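# Place the necktie fully inside an upright basket

## Task

Get every part of the necktie inside the basket, with the basket left sitting flat and upright on the table.

## Robot and tools

Robot: two six-joint arms, left_arm and right_arm, each ending in a parallel two-finger gripper. The base of left_arm is at (+0.036, +0.371, 0) m and the base of right_arm is at (+0.023, -0.269, 0) m. Both are turned only a tiny amount about z.

Frame: every position, orientation and velocity in a result uses the scene frame. Its origin is at table-top height, halfway between the two nominal bases. +x points out over the table, +y points toward the left arm, and +z points up. Arm names do not match image sides.

On each gripper the fingers point along its +z axis and close along its y axis. end_effector_position is the spot between the pads, about 1 cm short of the tips. Reported hand poses can be a few cm off, more at long reach.

Row layout: one row is a single list of 14 numbers covering both arms, each number from -1 to 1. The order is left waist, shoulder, elbow, wrist pitch, wrist yaw, wrist roll, left opening, then the same seven for the right arm. Always send all 14, even if only one arm should move.

The six joint numbers per arm are offsets, not poses. They count from that arm's Joint targets as they stand when the action (or move) begins, not from the previous row. Sending the same offset again moves the joint further. Scale: 1.0 equals 1.202 rad for the waist, 1.258 for the shoulder, 1.3 for the elbow, 2.073 for wrist pitch, and 2.022 for wrist yaw and wrist roll. To hold an arm's joints where they are, send 0 for each.

The opening number is absolute: +1 is fully open, -1 is closed. A 0 is itself a command, so to keep a gripper unchanged, resend its current value (see Tool commands).

Joint ranges in your numbers (rad): waist -2.618 to 3.054, shoulder 0 to 3.142, elbow 0 to 3.142, wrist pitch -1.571 to 1.571, wrist yaw -1.571 to 1.571, wrist roll -2.094 to 2.094. Wrist pitch runs opposite to the URDF sign on both arms, in commands and in results. An action that would push a joint more than 0.059 rad beyond its range is rejected for both arms. The real stops may differ by up to 0.059 rad. When a joint is clipped at its stop, the result says "joint sent to its limit".

execute_actions(actions, cameras): actions is a list of actions. Each action is a table of up to 15 rows, and each row lasts one control step of 1/30 s. One action is 15 steps (0.5 s); if the table is shorter, its last row repeats. An empty list just reports state and images. cameras selects images: omitted, null or ["all"] gives all; [] gives none.

move(target, speed, blend, opening_speed, blocking, cameras): target is one 14-number row or a list of up to 15 rows. Every row counts from the Joint targets at the start of the call, not from the previous row. The joints travel together toward the target, so the hand follows a curve. It does not avoid obstacles or the other arm.
- speed: rad/s for the joint with the farthest to go, 0.01 to 2, default 0.5. Give one value or one per target.
- blend: rad; corners are rounded within that distance. 0 stops at each point.
- opening_speed: per second on the -1 to +1 scale, at least 0.2. Use a low value to close gently.
- blocking=false returns after about 0.5 s while the move continues.
The "move:" line reports done, off_target (at rest but more than 0.035 rad away), moving, held or fault, with limits=held if steps were withheld, and names the worst joint per arm. A done result does not prove there is no contact.

wait(seconds 0 to 10): lets time pass while the last commands hold. stop(): brakes a running move, which needs some distance. zoom_image(camera, region=[x0, y0, x1, y1]): pixel box of at most 504 by 504 from that camera's latest image. Camera names: cam_high, cam_low, cam_roll_left, cam_roll_right, cam_left_wrist, cam_right_wrist, each 896x504. read_manual: licence text only. finished_scene(scene): takes the current scene's number, ends the scene and cannot be undone. Call it only when the tie is fully in and the basket is upright with no robot help.

Result lines:
- Joint positions and Joint velocities list each arm's six joints in the order above (rad, rad/s), then the pad gap (m; 0.094 is fully open).
- Joint targets is the base for your next offsets.
- Tool commands shows current gripper commands.
- grip_measured is the measured opening on the command scale. It reads slightly wide when empty and does not show the moment of contact. Squeezing force builds once the command is about 0.05 below the touch reading, and much further below on a soft item like a tie.
- grip_effort_nm is motor effort; negative means closing. It is not pad force.
- Joint torques include the arm's own weight. Joints 1 to 3 flip sign beyond ±28 N m.
- "joint command not followed" means the clearance check changed targets.
- MOTOR HOT appears at 75 °C. At 90 °C the arm folds and stops working; at 100 °C it goes limp.

Motion notes: joint speed is capped, and each step's target may lead the measured angle only by a fixed amount (waist 0.202, shoulder 0.258, elbow 0.3, wrist pitch 0.573, wrist yaw and roll 0.522 rad). If targets would move a hand more than 200 mm, they are pulled back. A large offset may therefore need several actions, and small ones may not start. To end a push or recover from a drag, command targets back past the current positions. The simulation keeps running while you think.

Avoid: dropping the tie, opening while it is still moving, fast or hard contact, pressing into the table or basket, the two arms hitting each other, long stretched holds that heat motors, and knocking the basket over or anything off the table. Brief outside tugs on held items can happen.

Each tool is called after "Request:" as name(argument=value, ...) on one line, values as JSON.

## Session

Request:
execute_actions(actions=[])

Scene clock: 0.00 s.
left_arm: end_effector_position=(+0.2426, +0.2884, +0.1478) grip_measured=+1.000 grip_effort_nm=n/a end_effector_quat_wxyz=(+0.082, +0.779, +0.621, +0.046) | right_arm: end_effector_position=(+0.0231, -0.4999, +0.1566) grip_measured=+1.000 grip_effort_nm=n/a end_effector_quat_wxyz=(+0.380, +0.736, +0.325, -0.457)
Joint positions: left_arm=[-0.365 1.204 1.071 1.25 0.001 1.413 0.094] | right_arm=[-0.779 0.622 0.318 0.435 1.121 0.965 0.094]
Joint velocities: within noise
Joint torques (N m): no reading
Motor temperatures (°C): left_arm=[22 30 30 32 22 25 22] | right_arm=[25 28 29 31 27 24 22]
Heat: left arm: 32 °C; right arm: 31 °C.
Joint targets: left_arm=[-0.365 1.195 1.083 1.249 0.011 1.412] | right_arm=[-0.779 0.617 0.328 0.438 1.134 0.963]
Tool commands: left_gripper/opening=+1.0 right_gripper/opening=+1.0

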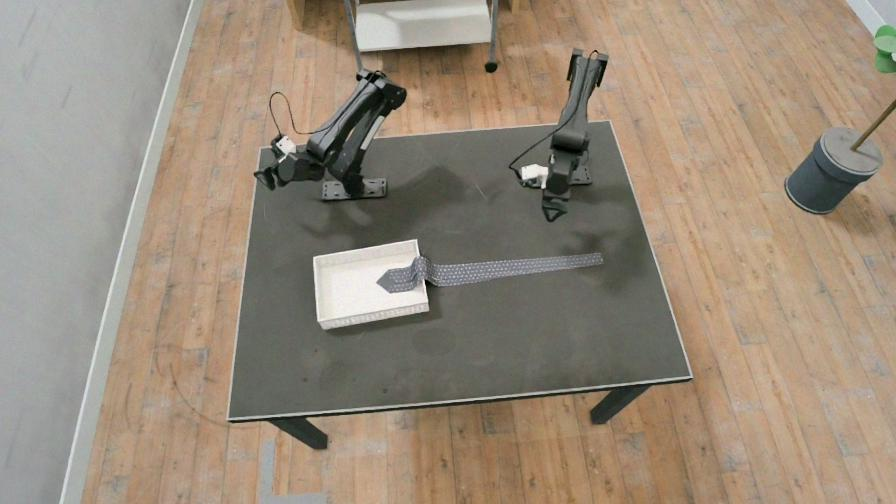

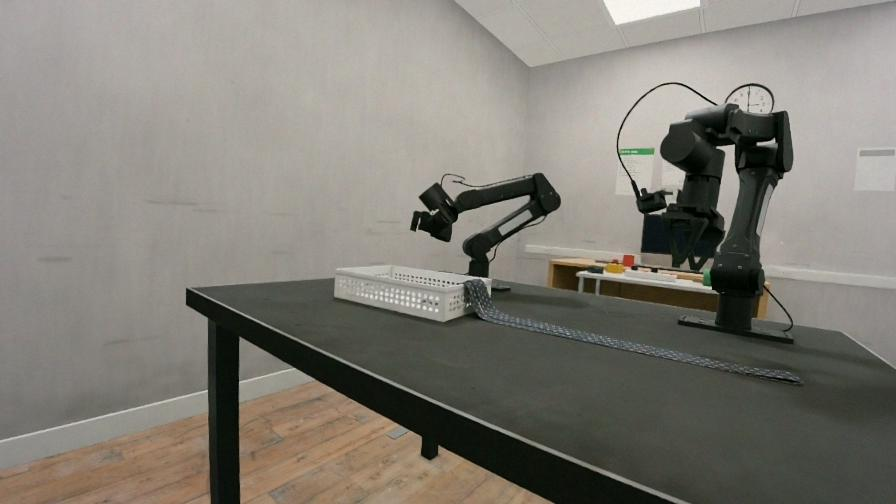

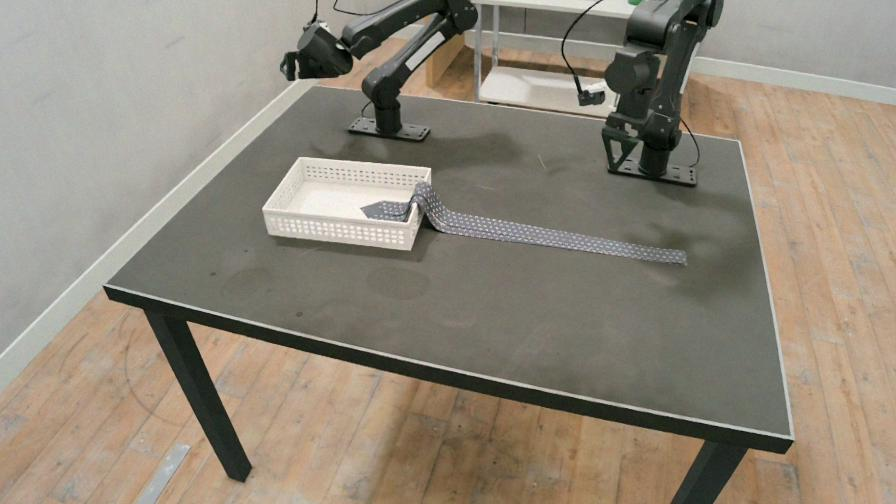

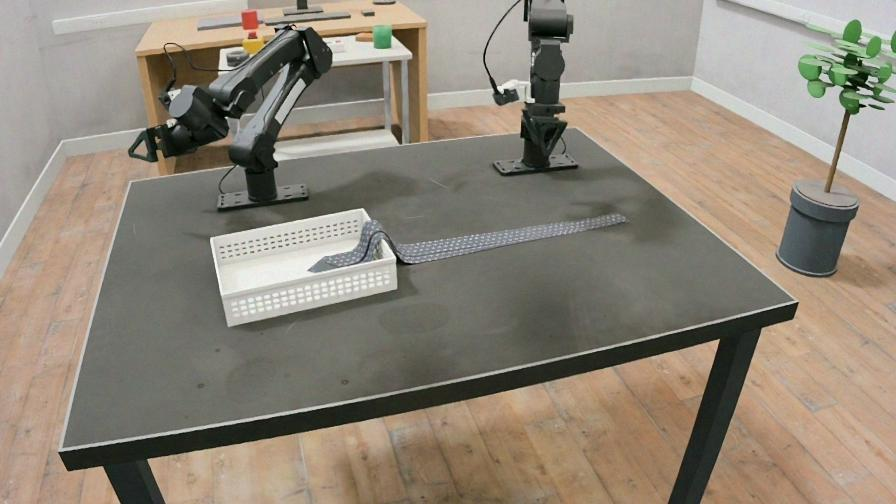

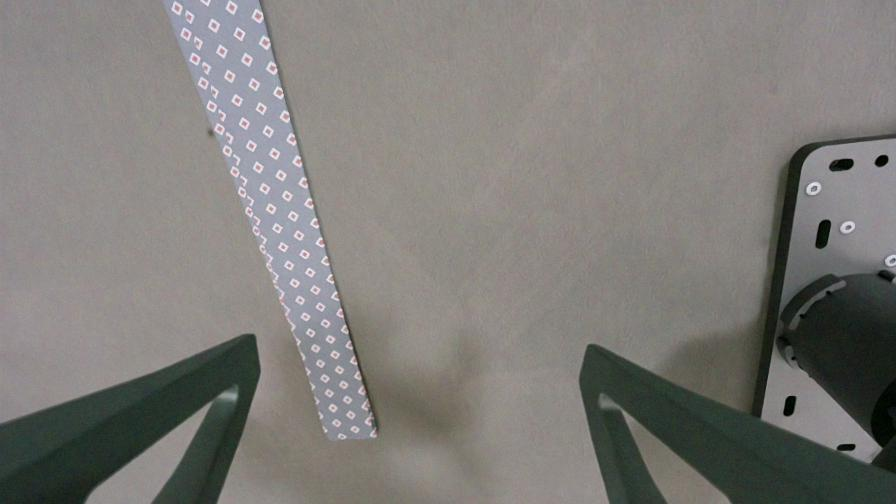

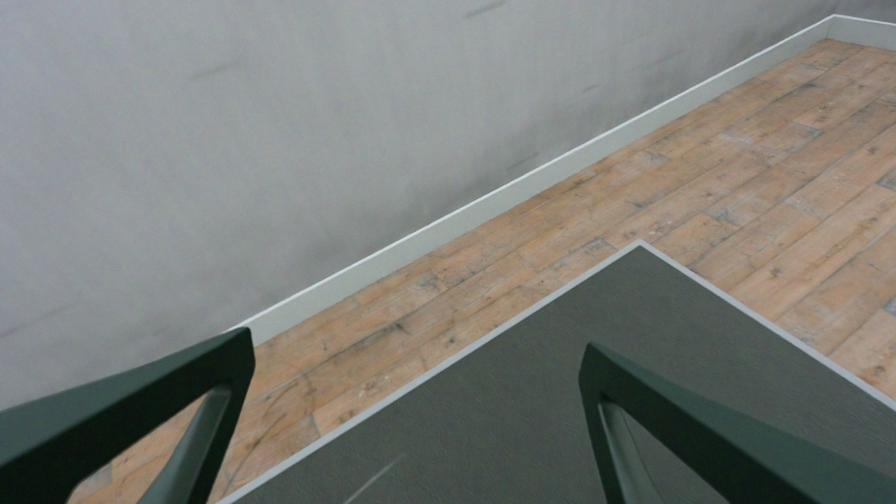

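Request:
move(target=[-0.0857, 0.5874, 0.4792, 0.0453, -0.0054, -0.1617, 1, 0,0,0,0,0,0,1], speed=0.8)

Scene clock: 30.53 s.
left_arm: end_effector_position=(+0.3577, +0.2036, +0.1103) grip_measured=+1.000 grip_effort_nm=-0.027 end_effector_quat_wxyz=(-0.009, +0.709, +0.705, -0.003) | right_arm: end_effector_position=(+0.0231, -0.4999, +0.1566) grip_measured=+1.000 grip_effort_nm=-0.017 end_effector_quat_wxyz=(+0.380, +0.736, +0.325, -0.457)
Joint positions: left_arm=[-0.464 1.94 1.675 1.325 0.001 1.095 0.094] | right_arm=[-0.779 0.622 0.318 0.435 1.121 0.965 0.094]
Joint torques (N m): left_arm=[-0.29 -9.99 8.44 0.05 0 -0.16] | right_arm=[0.01 -0.14 8.55 -1.46 0.51 -0.03]
Joint targets: left_arm=[-0.468 1.934 1.706 1.343 0.000 1.085] | right_arm=[-0.779 0.617 0.328 0.438 1.134 0.963]
move: done

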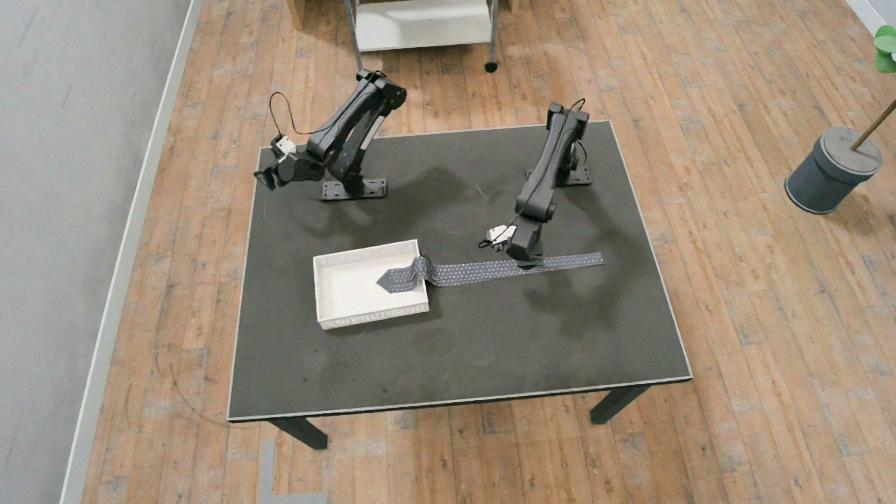

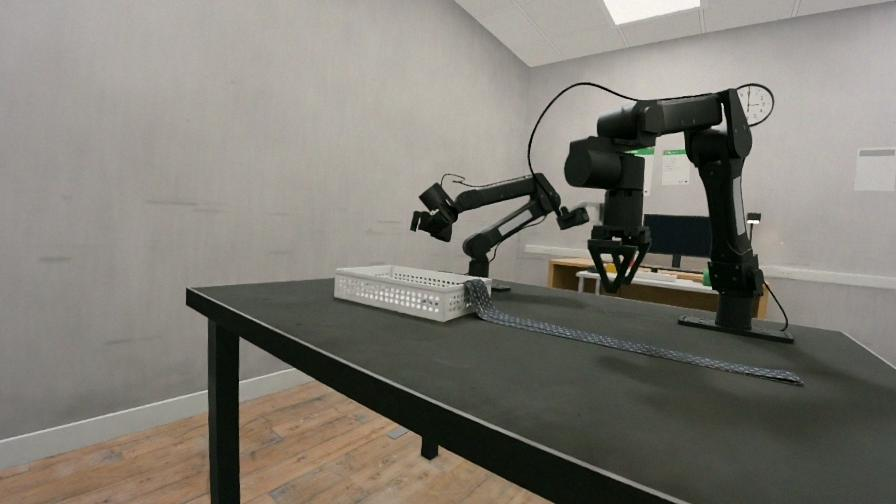

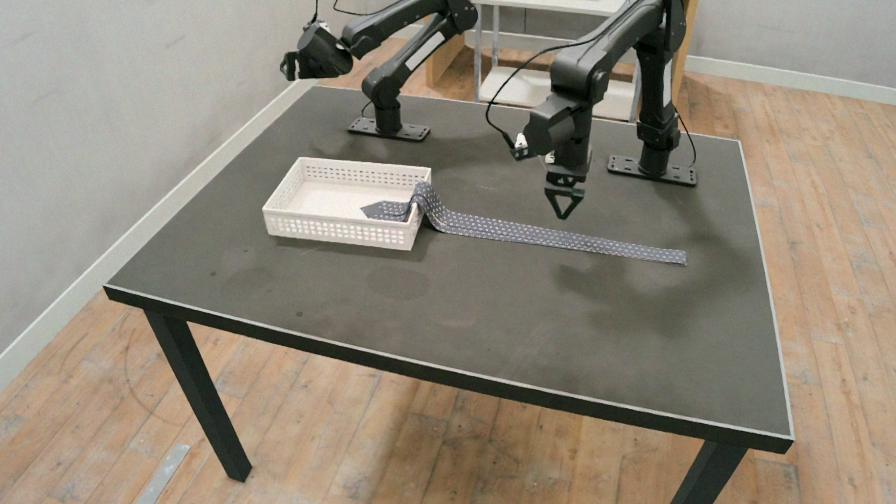

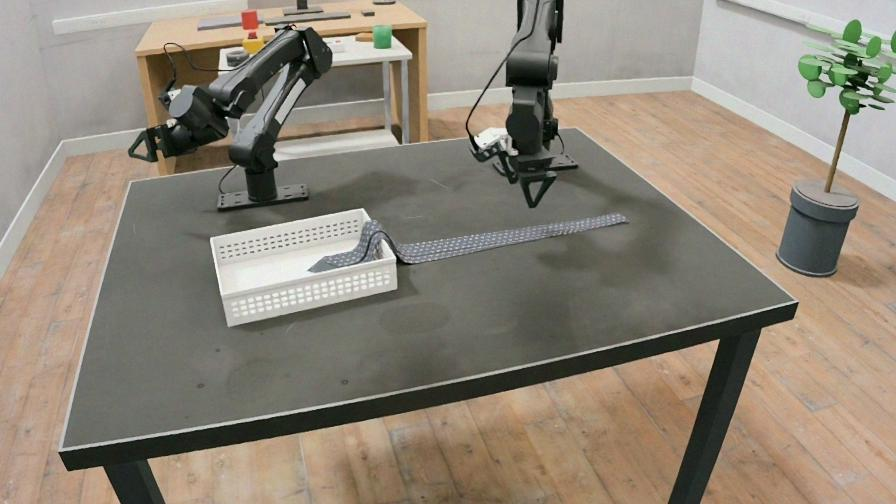

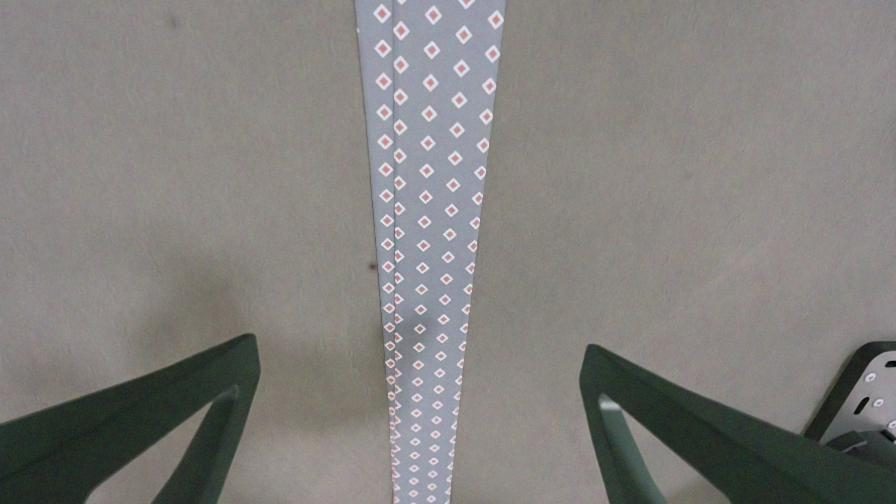

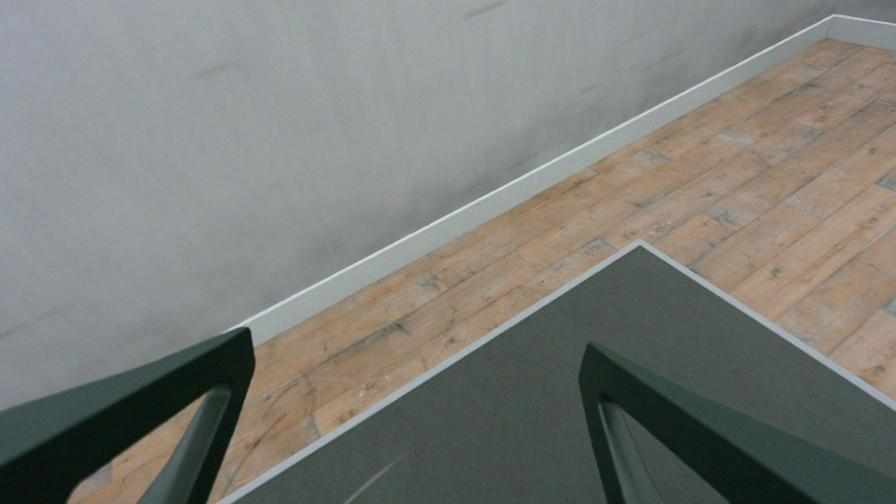

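Request:
move(target=[0, 0.0487, -0.2292, -0.1733, 0, 0, 1, 0,0,0,0,0,0,1], speed=0.4, cameras=["cam_left_wrist","cam_low"])

Scene clock: 33.93 s.
left_arm: end_effector_position=(+0.3579, +0.2035, +0.0262) grip_measured=+1.000 grip_effort_nm=-0.037 end_effector_quat_wxyz=(-0.007, +0.709, +0.706, -0.002) | right_arm: end_effector_position=(+0.0231, -0.4999, +0.1566) grip_measured=+1.000 grip_effort_nm=-0.012 end_effector_quat_wxyz=(+0.380, +0.736, +0.325, -0.457)
Joint positions: left_arm=[-0.464 1.995 1.413 1.003 0.001 1.094 0.094] | right_arm=[-0.779 0.622 0.318 0.435 1.121 0.965 0.094]
Joint torques (N m): left_arm=[-0.29 -9.72 5.12 -0.32 0 -0.12] | right_arm=[-0.05 -0.21 8.59 -1.47 0.51 -0.01]
Joint targets: left_arm=[-0.468 1.995 1.408 0.984 0.000 1.085] | right_arm=[-0.779 0.617 0.328 0.438 1.134 0.963]
move: done
Images, in order: cam_low, cam_left_wrist.

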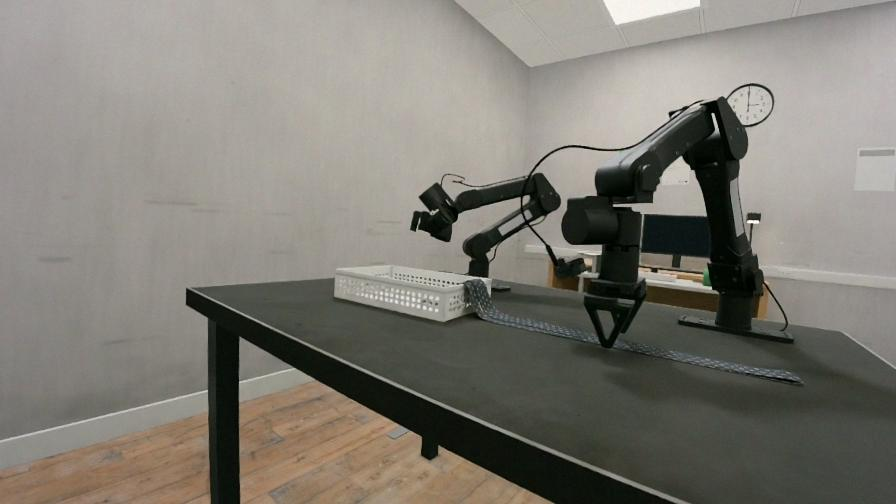

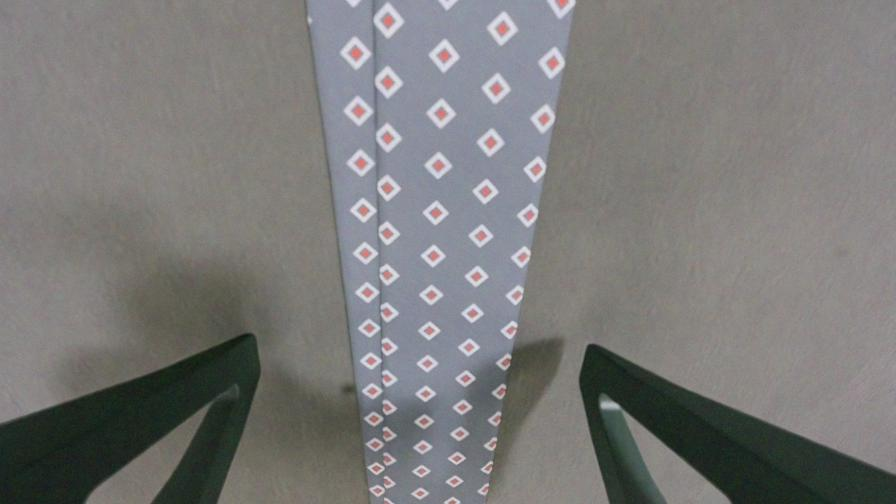

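Request:
move(target=[0, 0.0167, -0.0256, -0.026, 0, 0, 1, 0,0,0,0,0,0,1], speed=0.1, cameras=["cam_left_wrist"])

Request:
zoom_image(camera="cam_left_wrist", region=[200, 250, 650, 504])

Scene clock: 36.10 s.
left_arm: end_effector_position=(+0.3585, +0.2031, +0.0200) grip_measured=+1.000 grip_effort_nm=-0.022 end_effector_quat_wxyz=(-0.004, +0.709, +0.706, -0.001) | right_arm: end_effector_position=(+0.0231, -0.4999, +0.1566) grip_measured=+1.000 grip_effort_nm=-0.017 end_effector_quat_wxyz=(+0.380, +0.736, +0.325, -0.457)
Joint positions: left_arm=[-0.464 2 1.394 0.973 0 1.093 0.094] | right_arm=[-0.779 0.622 0.318 0.435 1.121 0.965 0.094]
Joint torques (N m): left_arm=[-0.28 -8.44 3.93 -0.53 0.01 -0.11] | right_arm=[-0.01 -0.2 8.53 -1.46 0.52 -0.02]
Joint targets: left_arm=[-0.468 2.016 1.375 0.930 0.000 1.085] | right_arm=[-0.779 0.617 0.328 0.438 1.134 0.963]
move: off_target (left_arm); left_arm: the wrist pitch is farthest, 0.042 rad from its target
Images, in order: cam_left_wrist.

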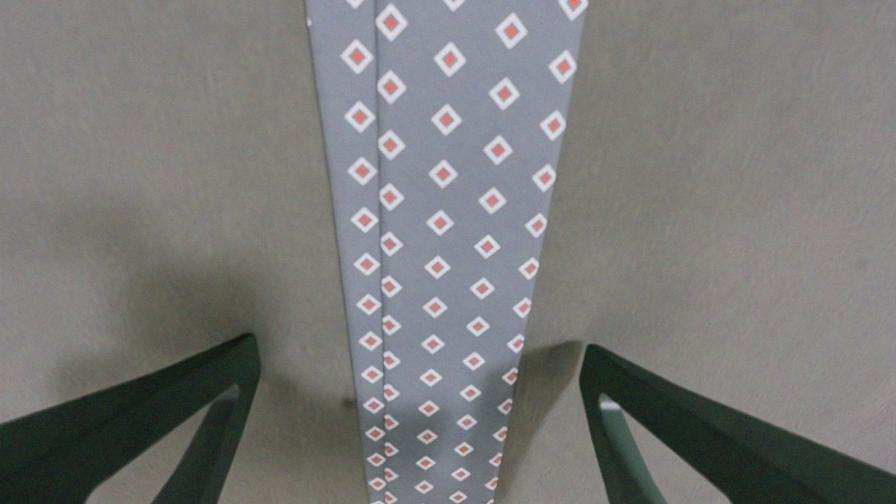

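Scaled by 1.120 from the camera's 896x504 image, which has a finer 1280x720 frame.

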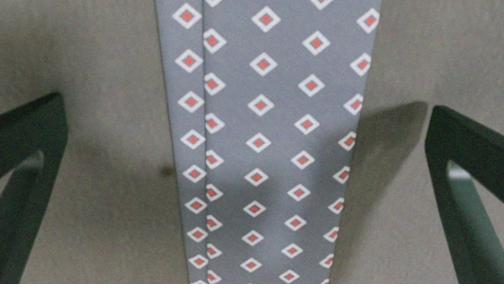

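Request:
move(target=[0, 0.0106, -0.0163, -0.018, 0, 0, 1, 0,0,0,0,0,0,1], speed=0.1, cameras=["cam_left_wrist"])

Request:
zoom_image(camera="cam_left_wrist", region=[200, 250, 650, 504])

Scene clock: 39.03 s.
left_arm: end_effector_position=(+0.3584, +0.2031, +0.0190) grip_measured=+1.000 grip_effort_nm=-0.022 end_effector_quat_wxyz=(-0.002, +0.708, +0.706, +0.002) | right_arm: end_effector_position=(+0.0231, -0.4999, +0.1566) grip_measured=+1.000 grip_effort_nm=-0.012 end_effector_quat_wxyz=(+0.380, +0.736, +0.325, -0.457)
Joint positions: left_arm=[-0.466 1.997 1.386 0.962 -0.004 1.091 0.094] | right_arm=[-0.779 0.622 0.318 0.435 1.121 0.965 0.094]
Joint torques (N m): left_arm=[-0.09 -7.04 2.95 -0.78 0.05 -0.06] | right_arm=[0.02 -0.16 8.57 -1.46 0.5 -0.02]
Joint targets: left_arm=[-0.468 2.030 1.354 0.892 -0.001 1.085] | right_arm=[-0.779 0.617 0.328 0.438 1.134 0.963]
move: off_target (left_arm); left_arm: the wrist pitch is farthest, 0.070 rad from its target
Images, in order: cam_left_wrist.

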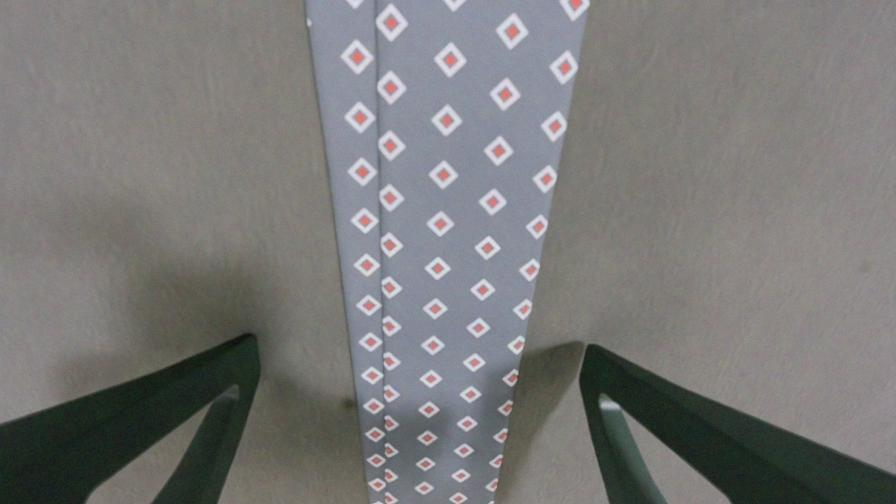

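Scaled by 1.120 from the camera's 896x504 image, which has a finer 1280x720 frame.

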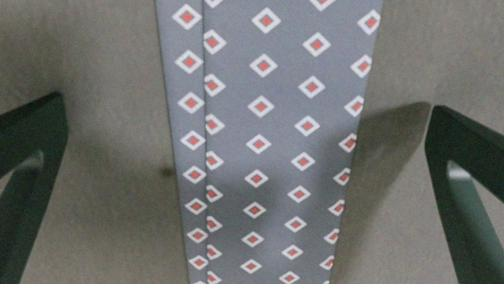

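Request:
move(target=[0, -0.0106, 0.0163, 0.018, 0, 0, -1, 0,0,0,0,0,0,1], speed=0.1, opening_speed=1.5, cameras=["cam_left_wrist", "cam_roll_left"])

Scene clock: 43.03 s.
left_arm: end_effector_position=(+0.3681, +0.2002, +0.0184) grip_measured=-0.935 grip_effort_nm=-1.053 end_effector_quat_wxyz=(+0.015, +0.708, +0.706, +0.013) | right_arm: end_effector_position=(+0.0231, -0.4999, +0.1566) grip_measured=+1.000 grip_effort_nm=-0.012 end_effector_quat_wxyz=(+0.380, +0.736, +0.325, -0.457)
Joint positions: left_arm=[-0.466 1.998 1.384 0.92 -0.015 1.089 0.003] | right_arm=[-0.779 0.622 0.318 0.435 1.121 0.965 0.094]
Joint torques (N m): left_arm=[-0.08 -8.28 4.81 -0.11 0.13 -0.06] | right_arm=[0.06 -0.27 8.55 -1.44 0.51 0]
Joint targets: left_arm=[-0.468 2.016 1.375 0.930 0.000 1.085] | right_arm=[-0.779 0.617 0.328 0.438 1.134 0.963]
move: done
Images, in order: cam_roll_left, cam_left_wrist.

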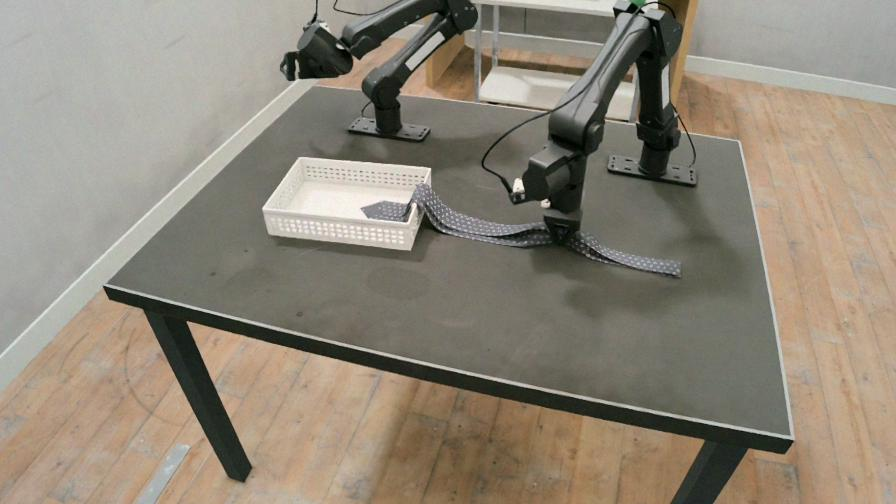

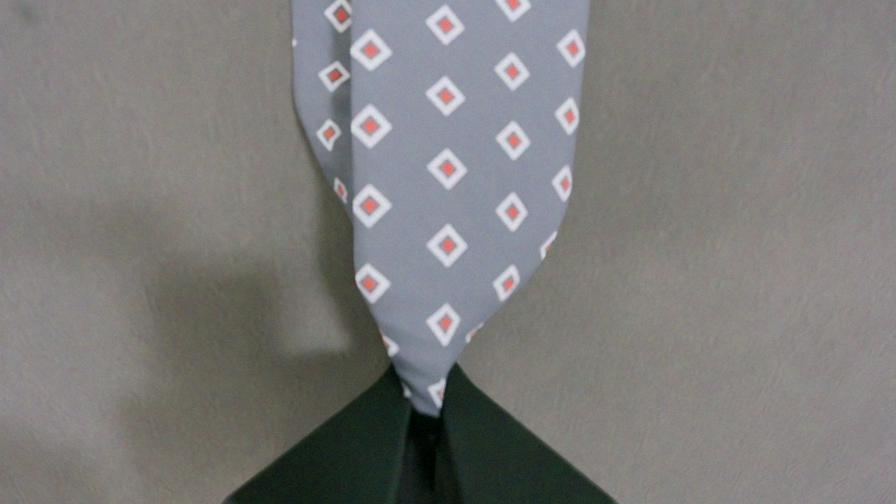

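Request:
move(target=[[0,-0.1835,0.2785,0.2035,0,0,-1,0,0,0,0,0,0,1],[-0.2388,-0.1622,0.5311,0.1078,0,0,-1,0,0,0,0,0,0,1],[-0.3777,-0.0942,0.4483,-0.2748,0,0,-1,0,0,0,0,0,0,1],[-0.4426,0.0208,0.43,-0.4285,0,0,-1,0,0,0,0,0,0,1]], speed=0.4, blend=0.08)

Scene clock: 61.00 s.
left_arm: end_effector_position=(+0.3736, -0.1670, +0.3398) grip_measured=-0.935 grip_effort_nm=-1.057 end_effector_quat_wxyz=(+0.636, +0.668, +0.386, +0.029) | right_arm: end_effector_position=(+0.0231, -0.4999, +0.1566) grip_measured=+1.000 grip_effort_nm=-0.017 end_effector_quat_wxyz=(+0.380, +0.736, +0.325, -0.457)
Joint positions: left_arm=[-0.998 2.045 1.938 0.083 -0.014 1.089 0.003] | right_arm=[-0.779 0.622 0.318 0.435 1.121 0.965 0.094]
Joint torques (N m): left_arm=[-0.1 -12.19 6.79 -1.95 0.13 -0.06] | right_arm=[0.01 -0.17 8.61 -1.47 0.52 0.01]
Motor temperatures (°C): left_arm=[22 36 32 32 21 24 23] | right_arm=[25 27 31 32 27 24 22]
Joint targets: left_arm=[-1.000 2.042 1.934 0.042 0.000 1.085] | right_arm=[-0.779 0.617 0.328 0.438 1.134 0.963]
move: off_target (left_arm); left_arm: the wrist pitch is farthest, 0.041 rad from its target

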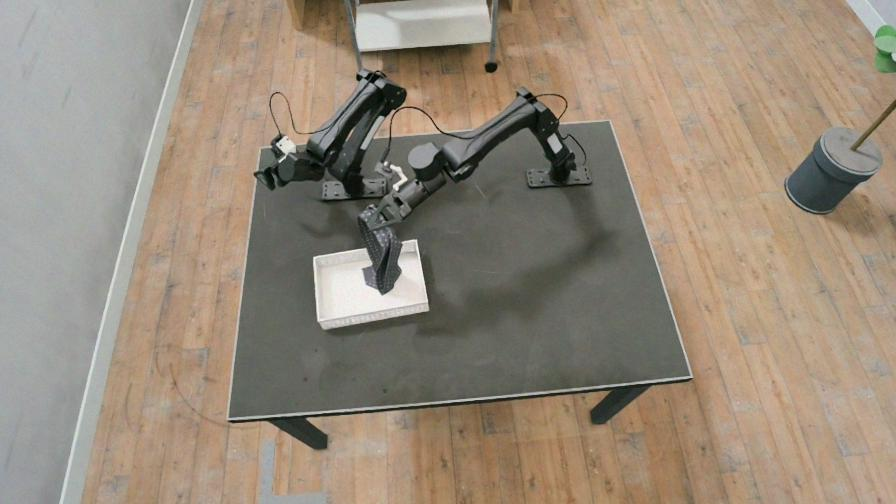

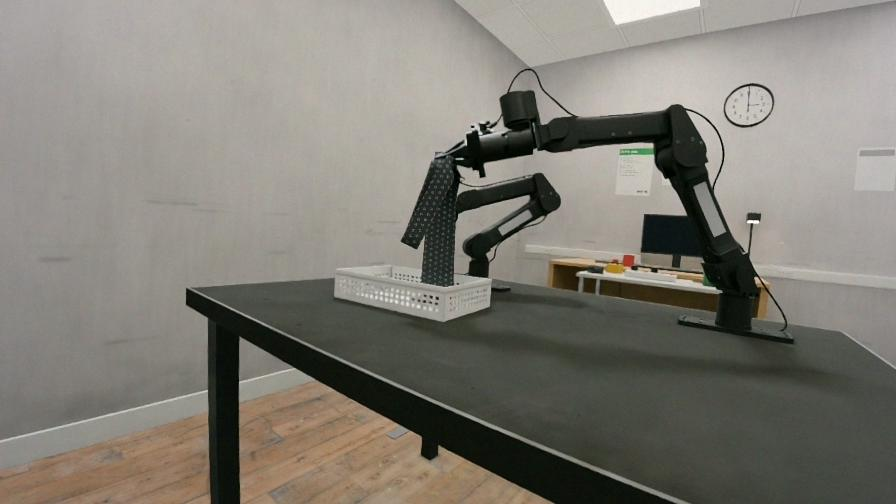

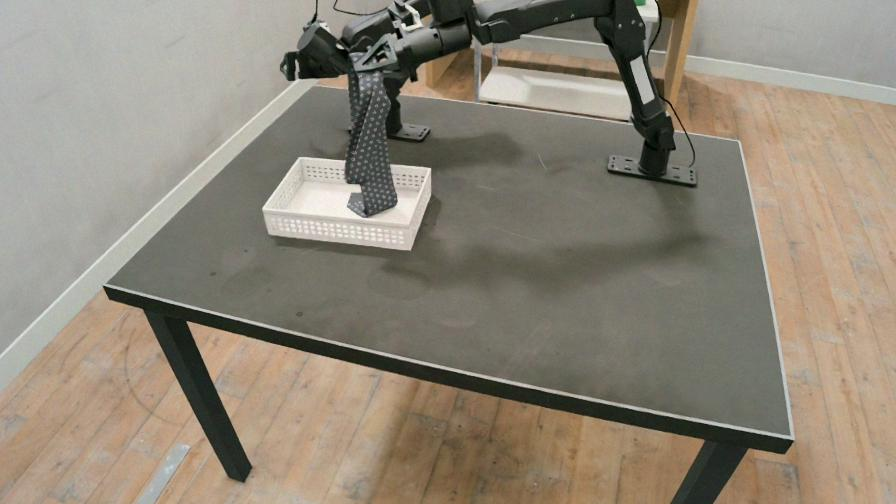

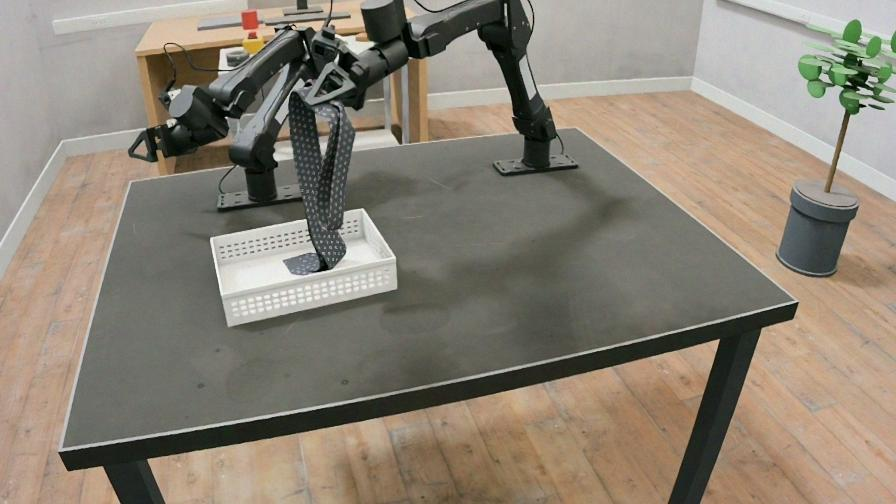

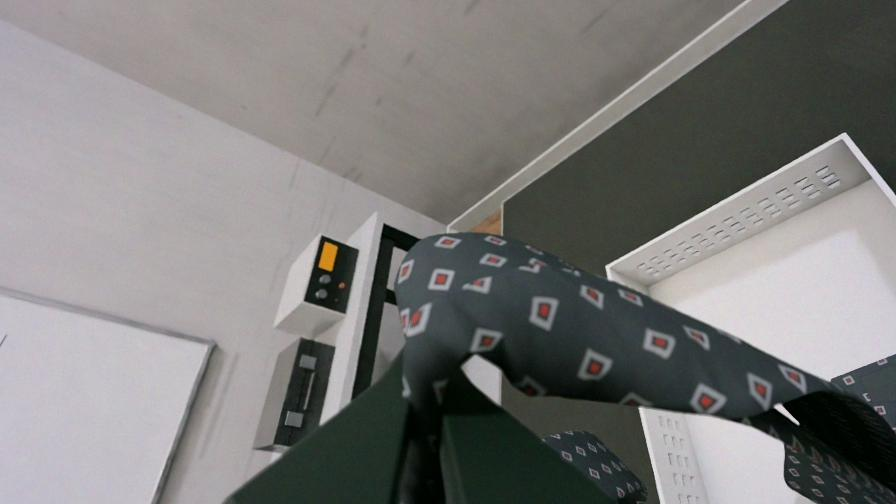

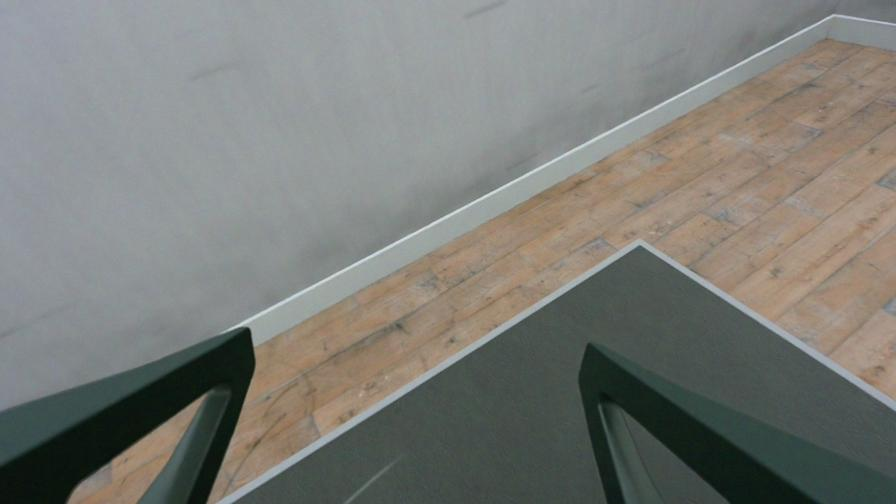

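Request:
move(target=[0, 0.2568, 0.0132, 0.1177, 0, 0, -1, 0,0,0,0,0,0,1], speed=0.25, cameras=["cam_high","cam_roll_left","cam_left_wrist"])

Scene clock: 65.17 s.
left_arm: end_effector_position=(+0.3786, -0.1751, +0.0913) grip_measured=-0.935 grip_effort_nm=-1.057 end_effector_quat_wxyz=(+0.414, +0.789, +0.454, +0.022) | right_arm: end_effector_position=(+0.0231, -0.4999, +0.1566) grip_measured=+1.000 grip_effort_nm=-0.012 end_effector_quat_wxyz=(+0.380, +0.736, +0.325, -0.457)
Joint positions: left_arm=[-0.998 2.37 1.938 0.284 -0.014 1.089 0.003] | right_arm=[-0.779 0.622 0.318 0.435 1.121 0.965 0.094]
Joint torques (N m): left_arm=[-0.09 -14.35 7.75 -1.28 0.13 -0.06] | right_arm=[-0.02 -0.17 8.59 -1.48 0.53 -0.02]
Heat: left arm: 38 °C; right arm: 32 °C.
Joint targets: left_arm=[-1.000 2.365 1.951 0.285 0.000 1.085] | right_arm=[-0.779 0.617 0.328 0.438 1.134 0.963]
move: done
Images, in order: cam_high, cam_roll_left, cam_left_wrist.

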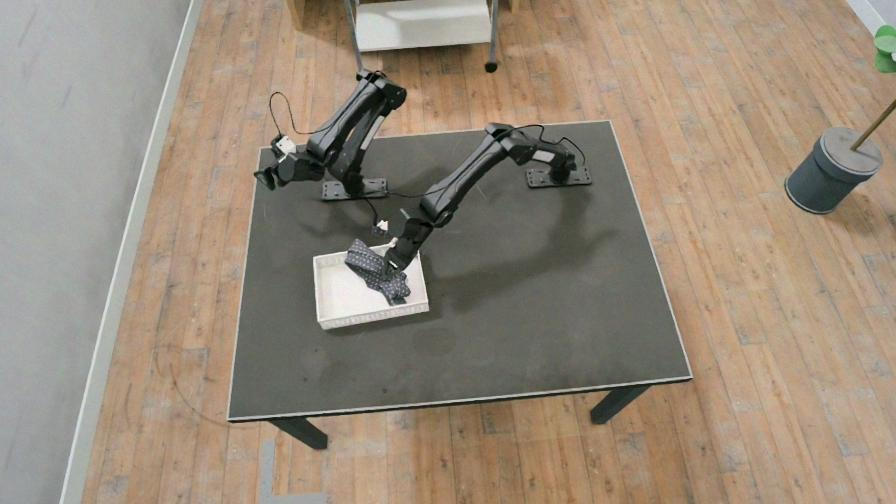

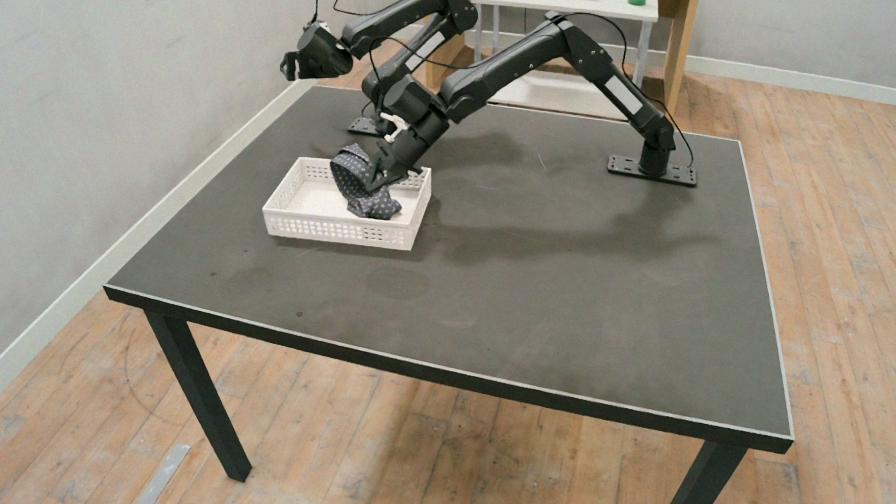

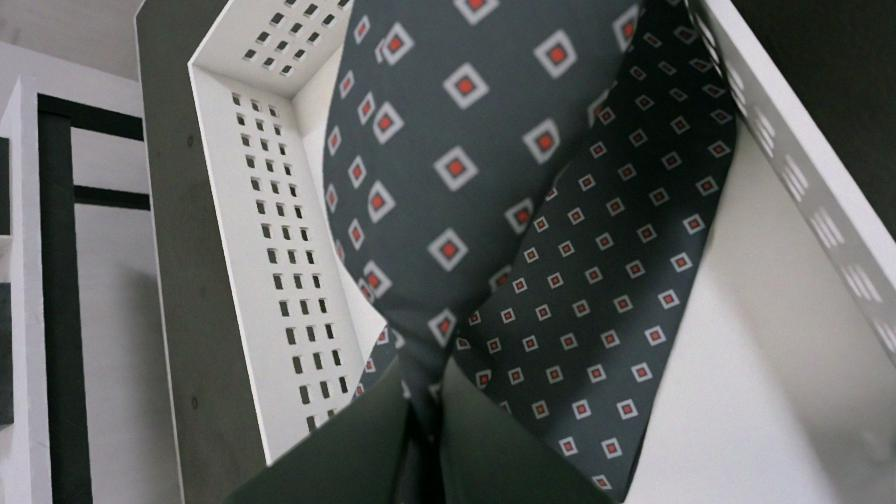

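Request:
move(target=[[0.0416, 0.0974, 0.1078, 0.009, 0, 0, -1, 0,0,0,0,0,0,1],[0.0416, 0.0974, 0.1078, 0.009, 0, 0, 0.3, 0,0,0,0,0,0,1]], speed=0.25, opening_speed=1.0, cameras=["cam_high","cam_roll_left","cam_roll_right","cam_left_wrist"])

Scene clock: 69.87 s.
left_arm: end_effector_position=(+0.4142, -0.1731, +0.0681) grip_measured=+0.297 grip_effort_nm=0.110 end_effector_quat_wxyz=(+0.409, +0.780, +0.473, +0.031) | right_arm: end_effector_position=(+0.0231, -0.4999, +0.1566) grip_measured=+1.000 grip_effort_nm=-0.012 end_effector_quat_wxyz=(+0.380, +0.736, +0.325, -0.457)
Joint positions: left_arm=[-0.951 2.482 2.054 0.298 -0.014 1.089 0.061] | right_arm=[-0.779 0.622 0.318 0.435 1.121 0.965 0.094]
Joint torques (N m): left_arm=[0.16 -14.22 9.92 -1.25 0.13 -0.06] | right_arm=[0.02 -0.18 8.58 -1.48 0.51 0]
Motor temperatures (°C): left_arm=[21 41 34 33 21 24 23] | right_arm=[25 27 31 32 27 24 22]
Joint targets: left_arm=[-0.950 2.488 2.091 0.304 0.000 1.085] | right_arm=[-0.779 0.617 0.328 0.438 1.134 0.963]
move: off_target (left_arm); target 2's new numbers were sent with left_arm's elbow 0.037 rad from that target; left_arm: the elbow is farthest, 0.037 rad from its target
Images, in order: cam_high, cam_roll_left, cam_roll_right, cam_left_wrist.

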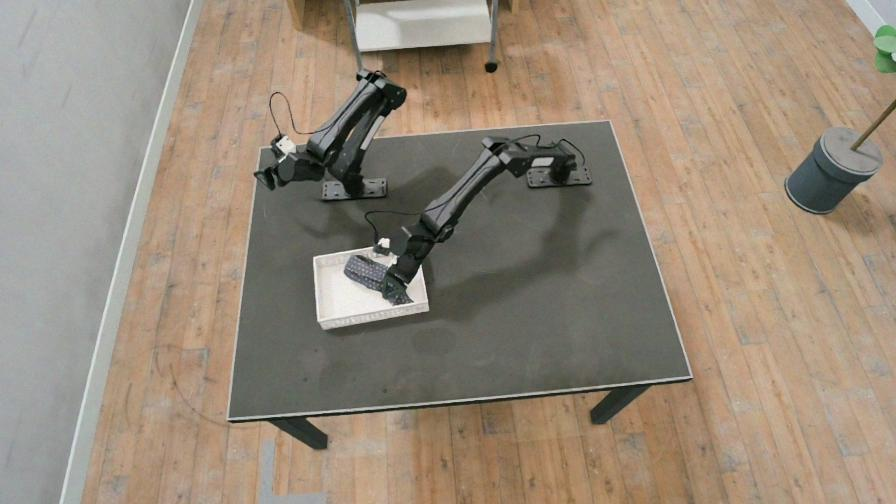

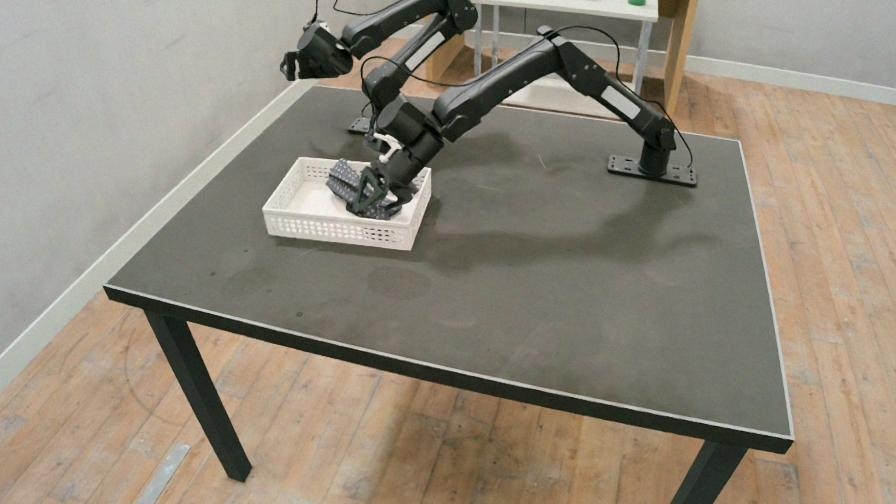

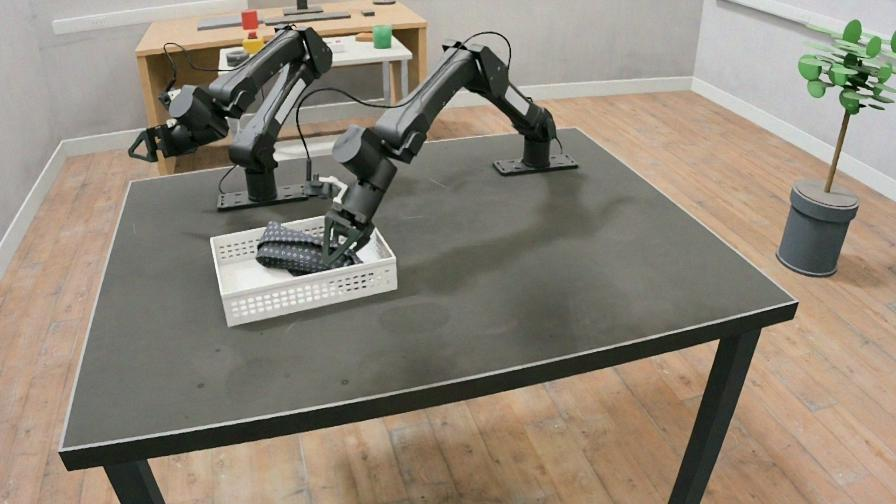

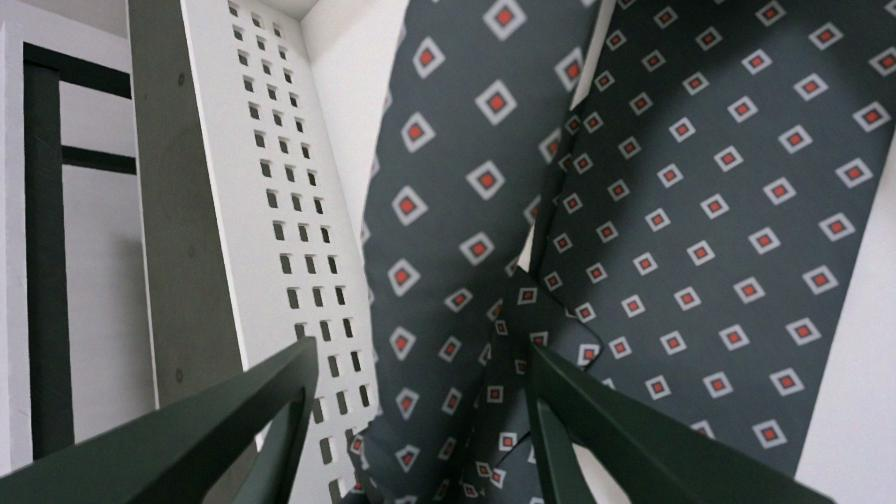

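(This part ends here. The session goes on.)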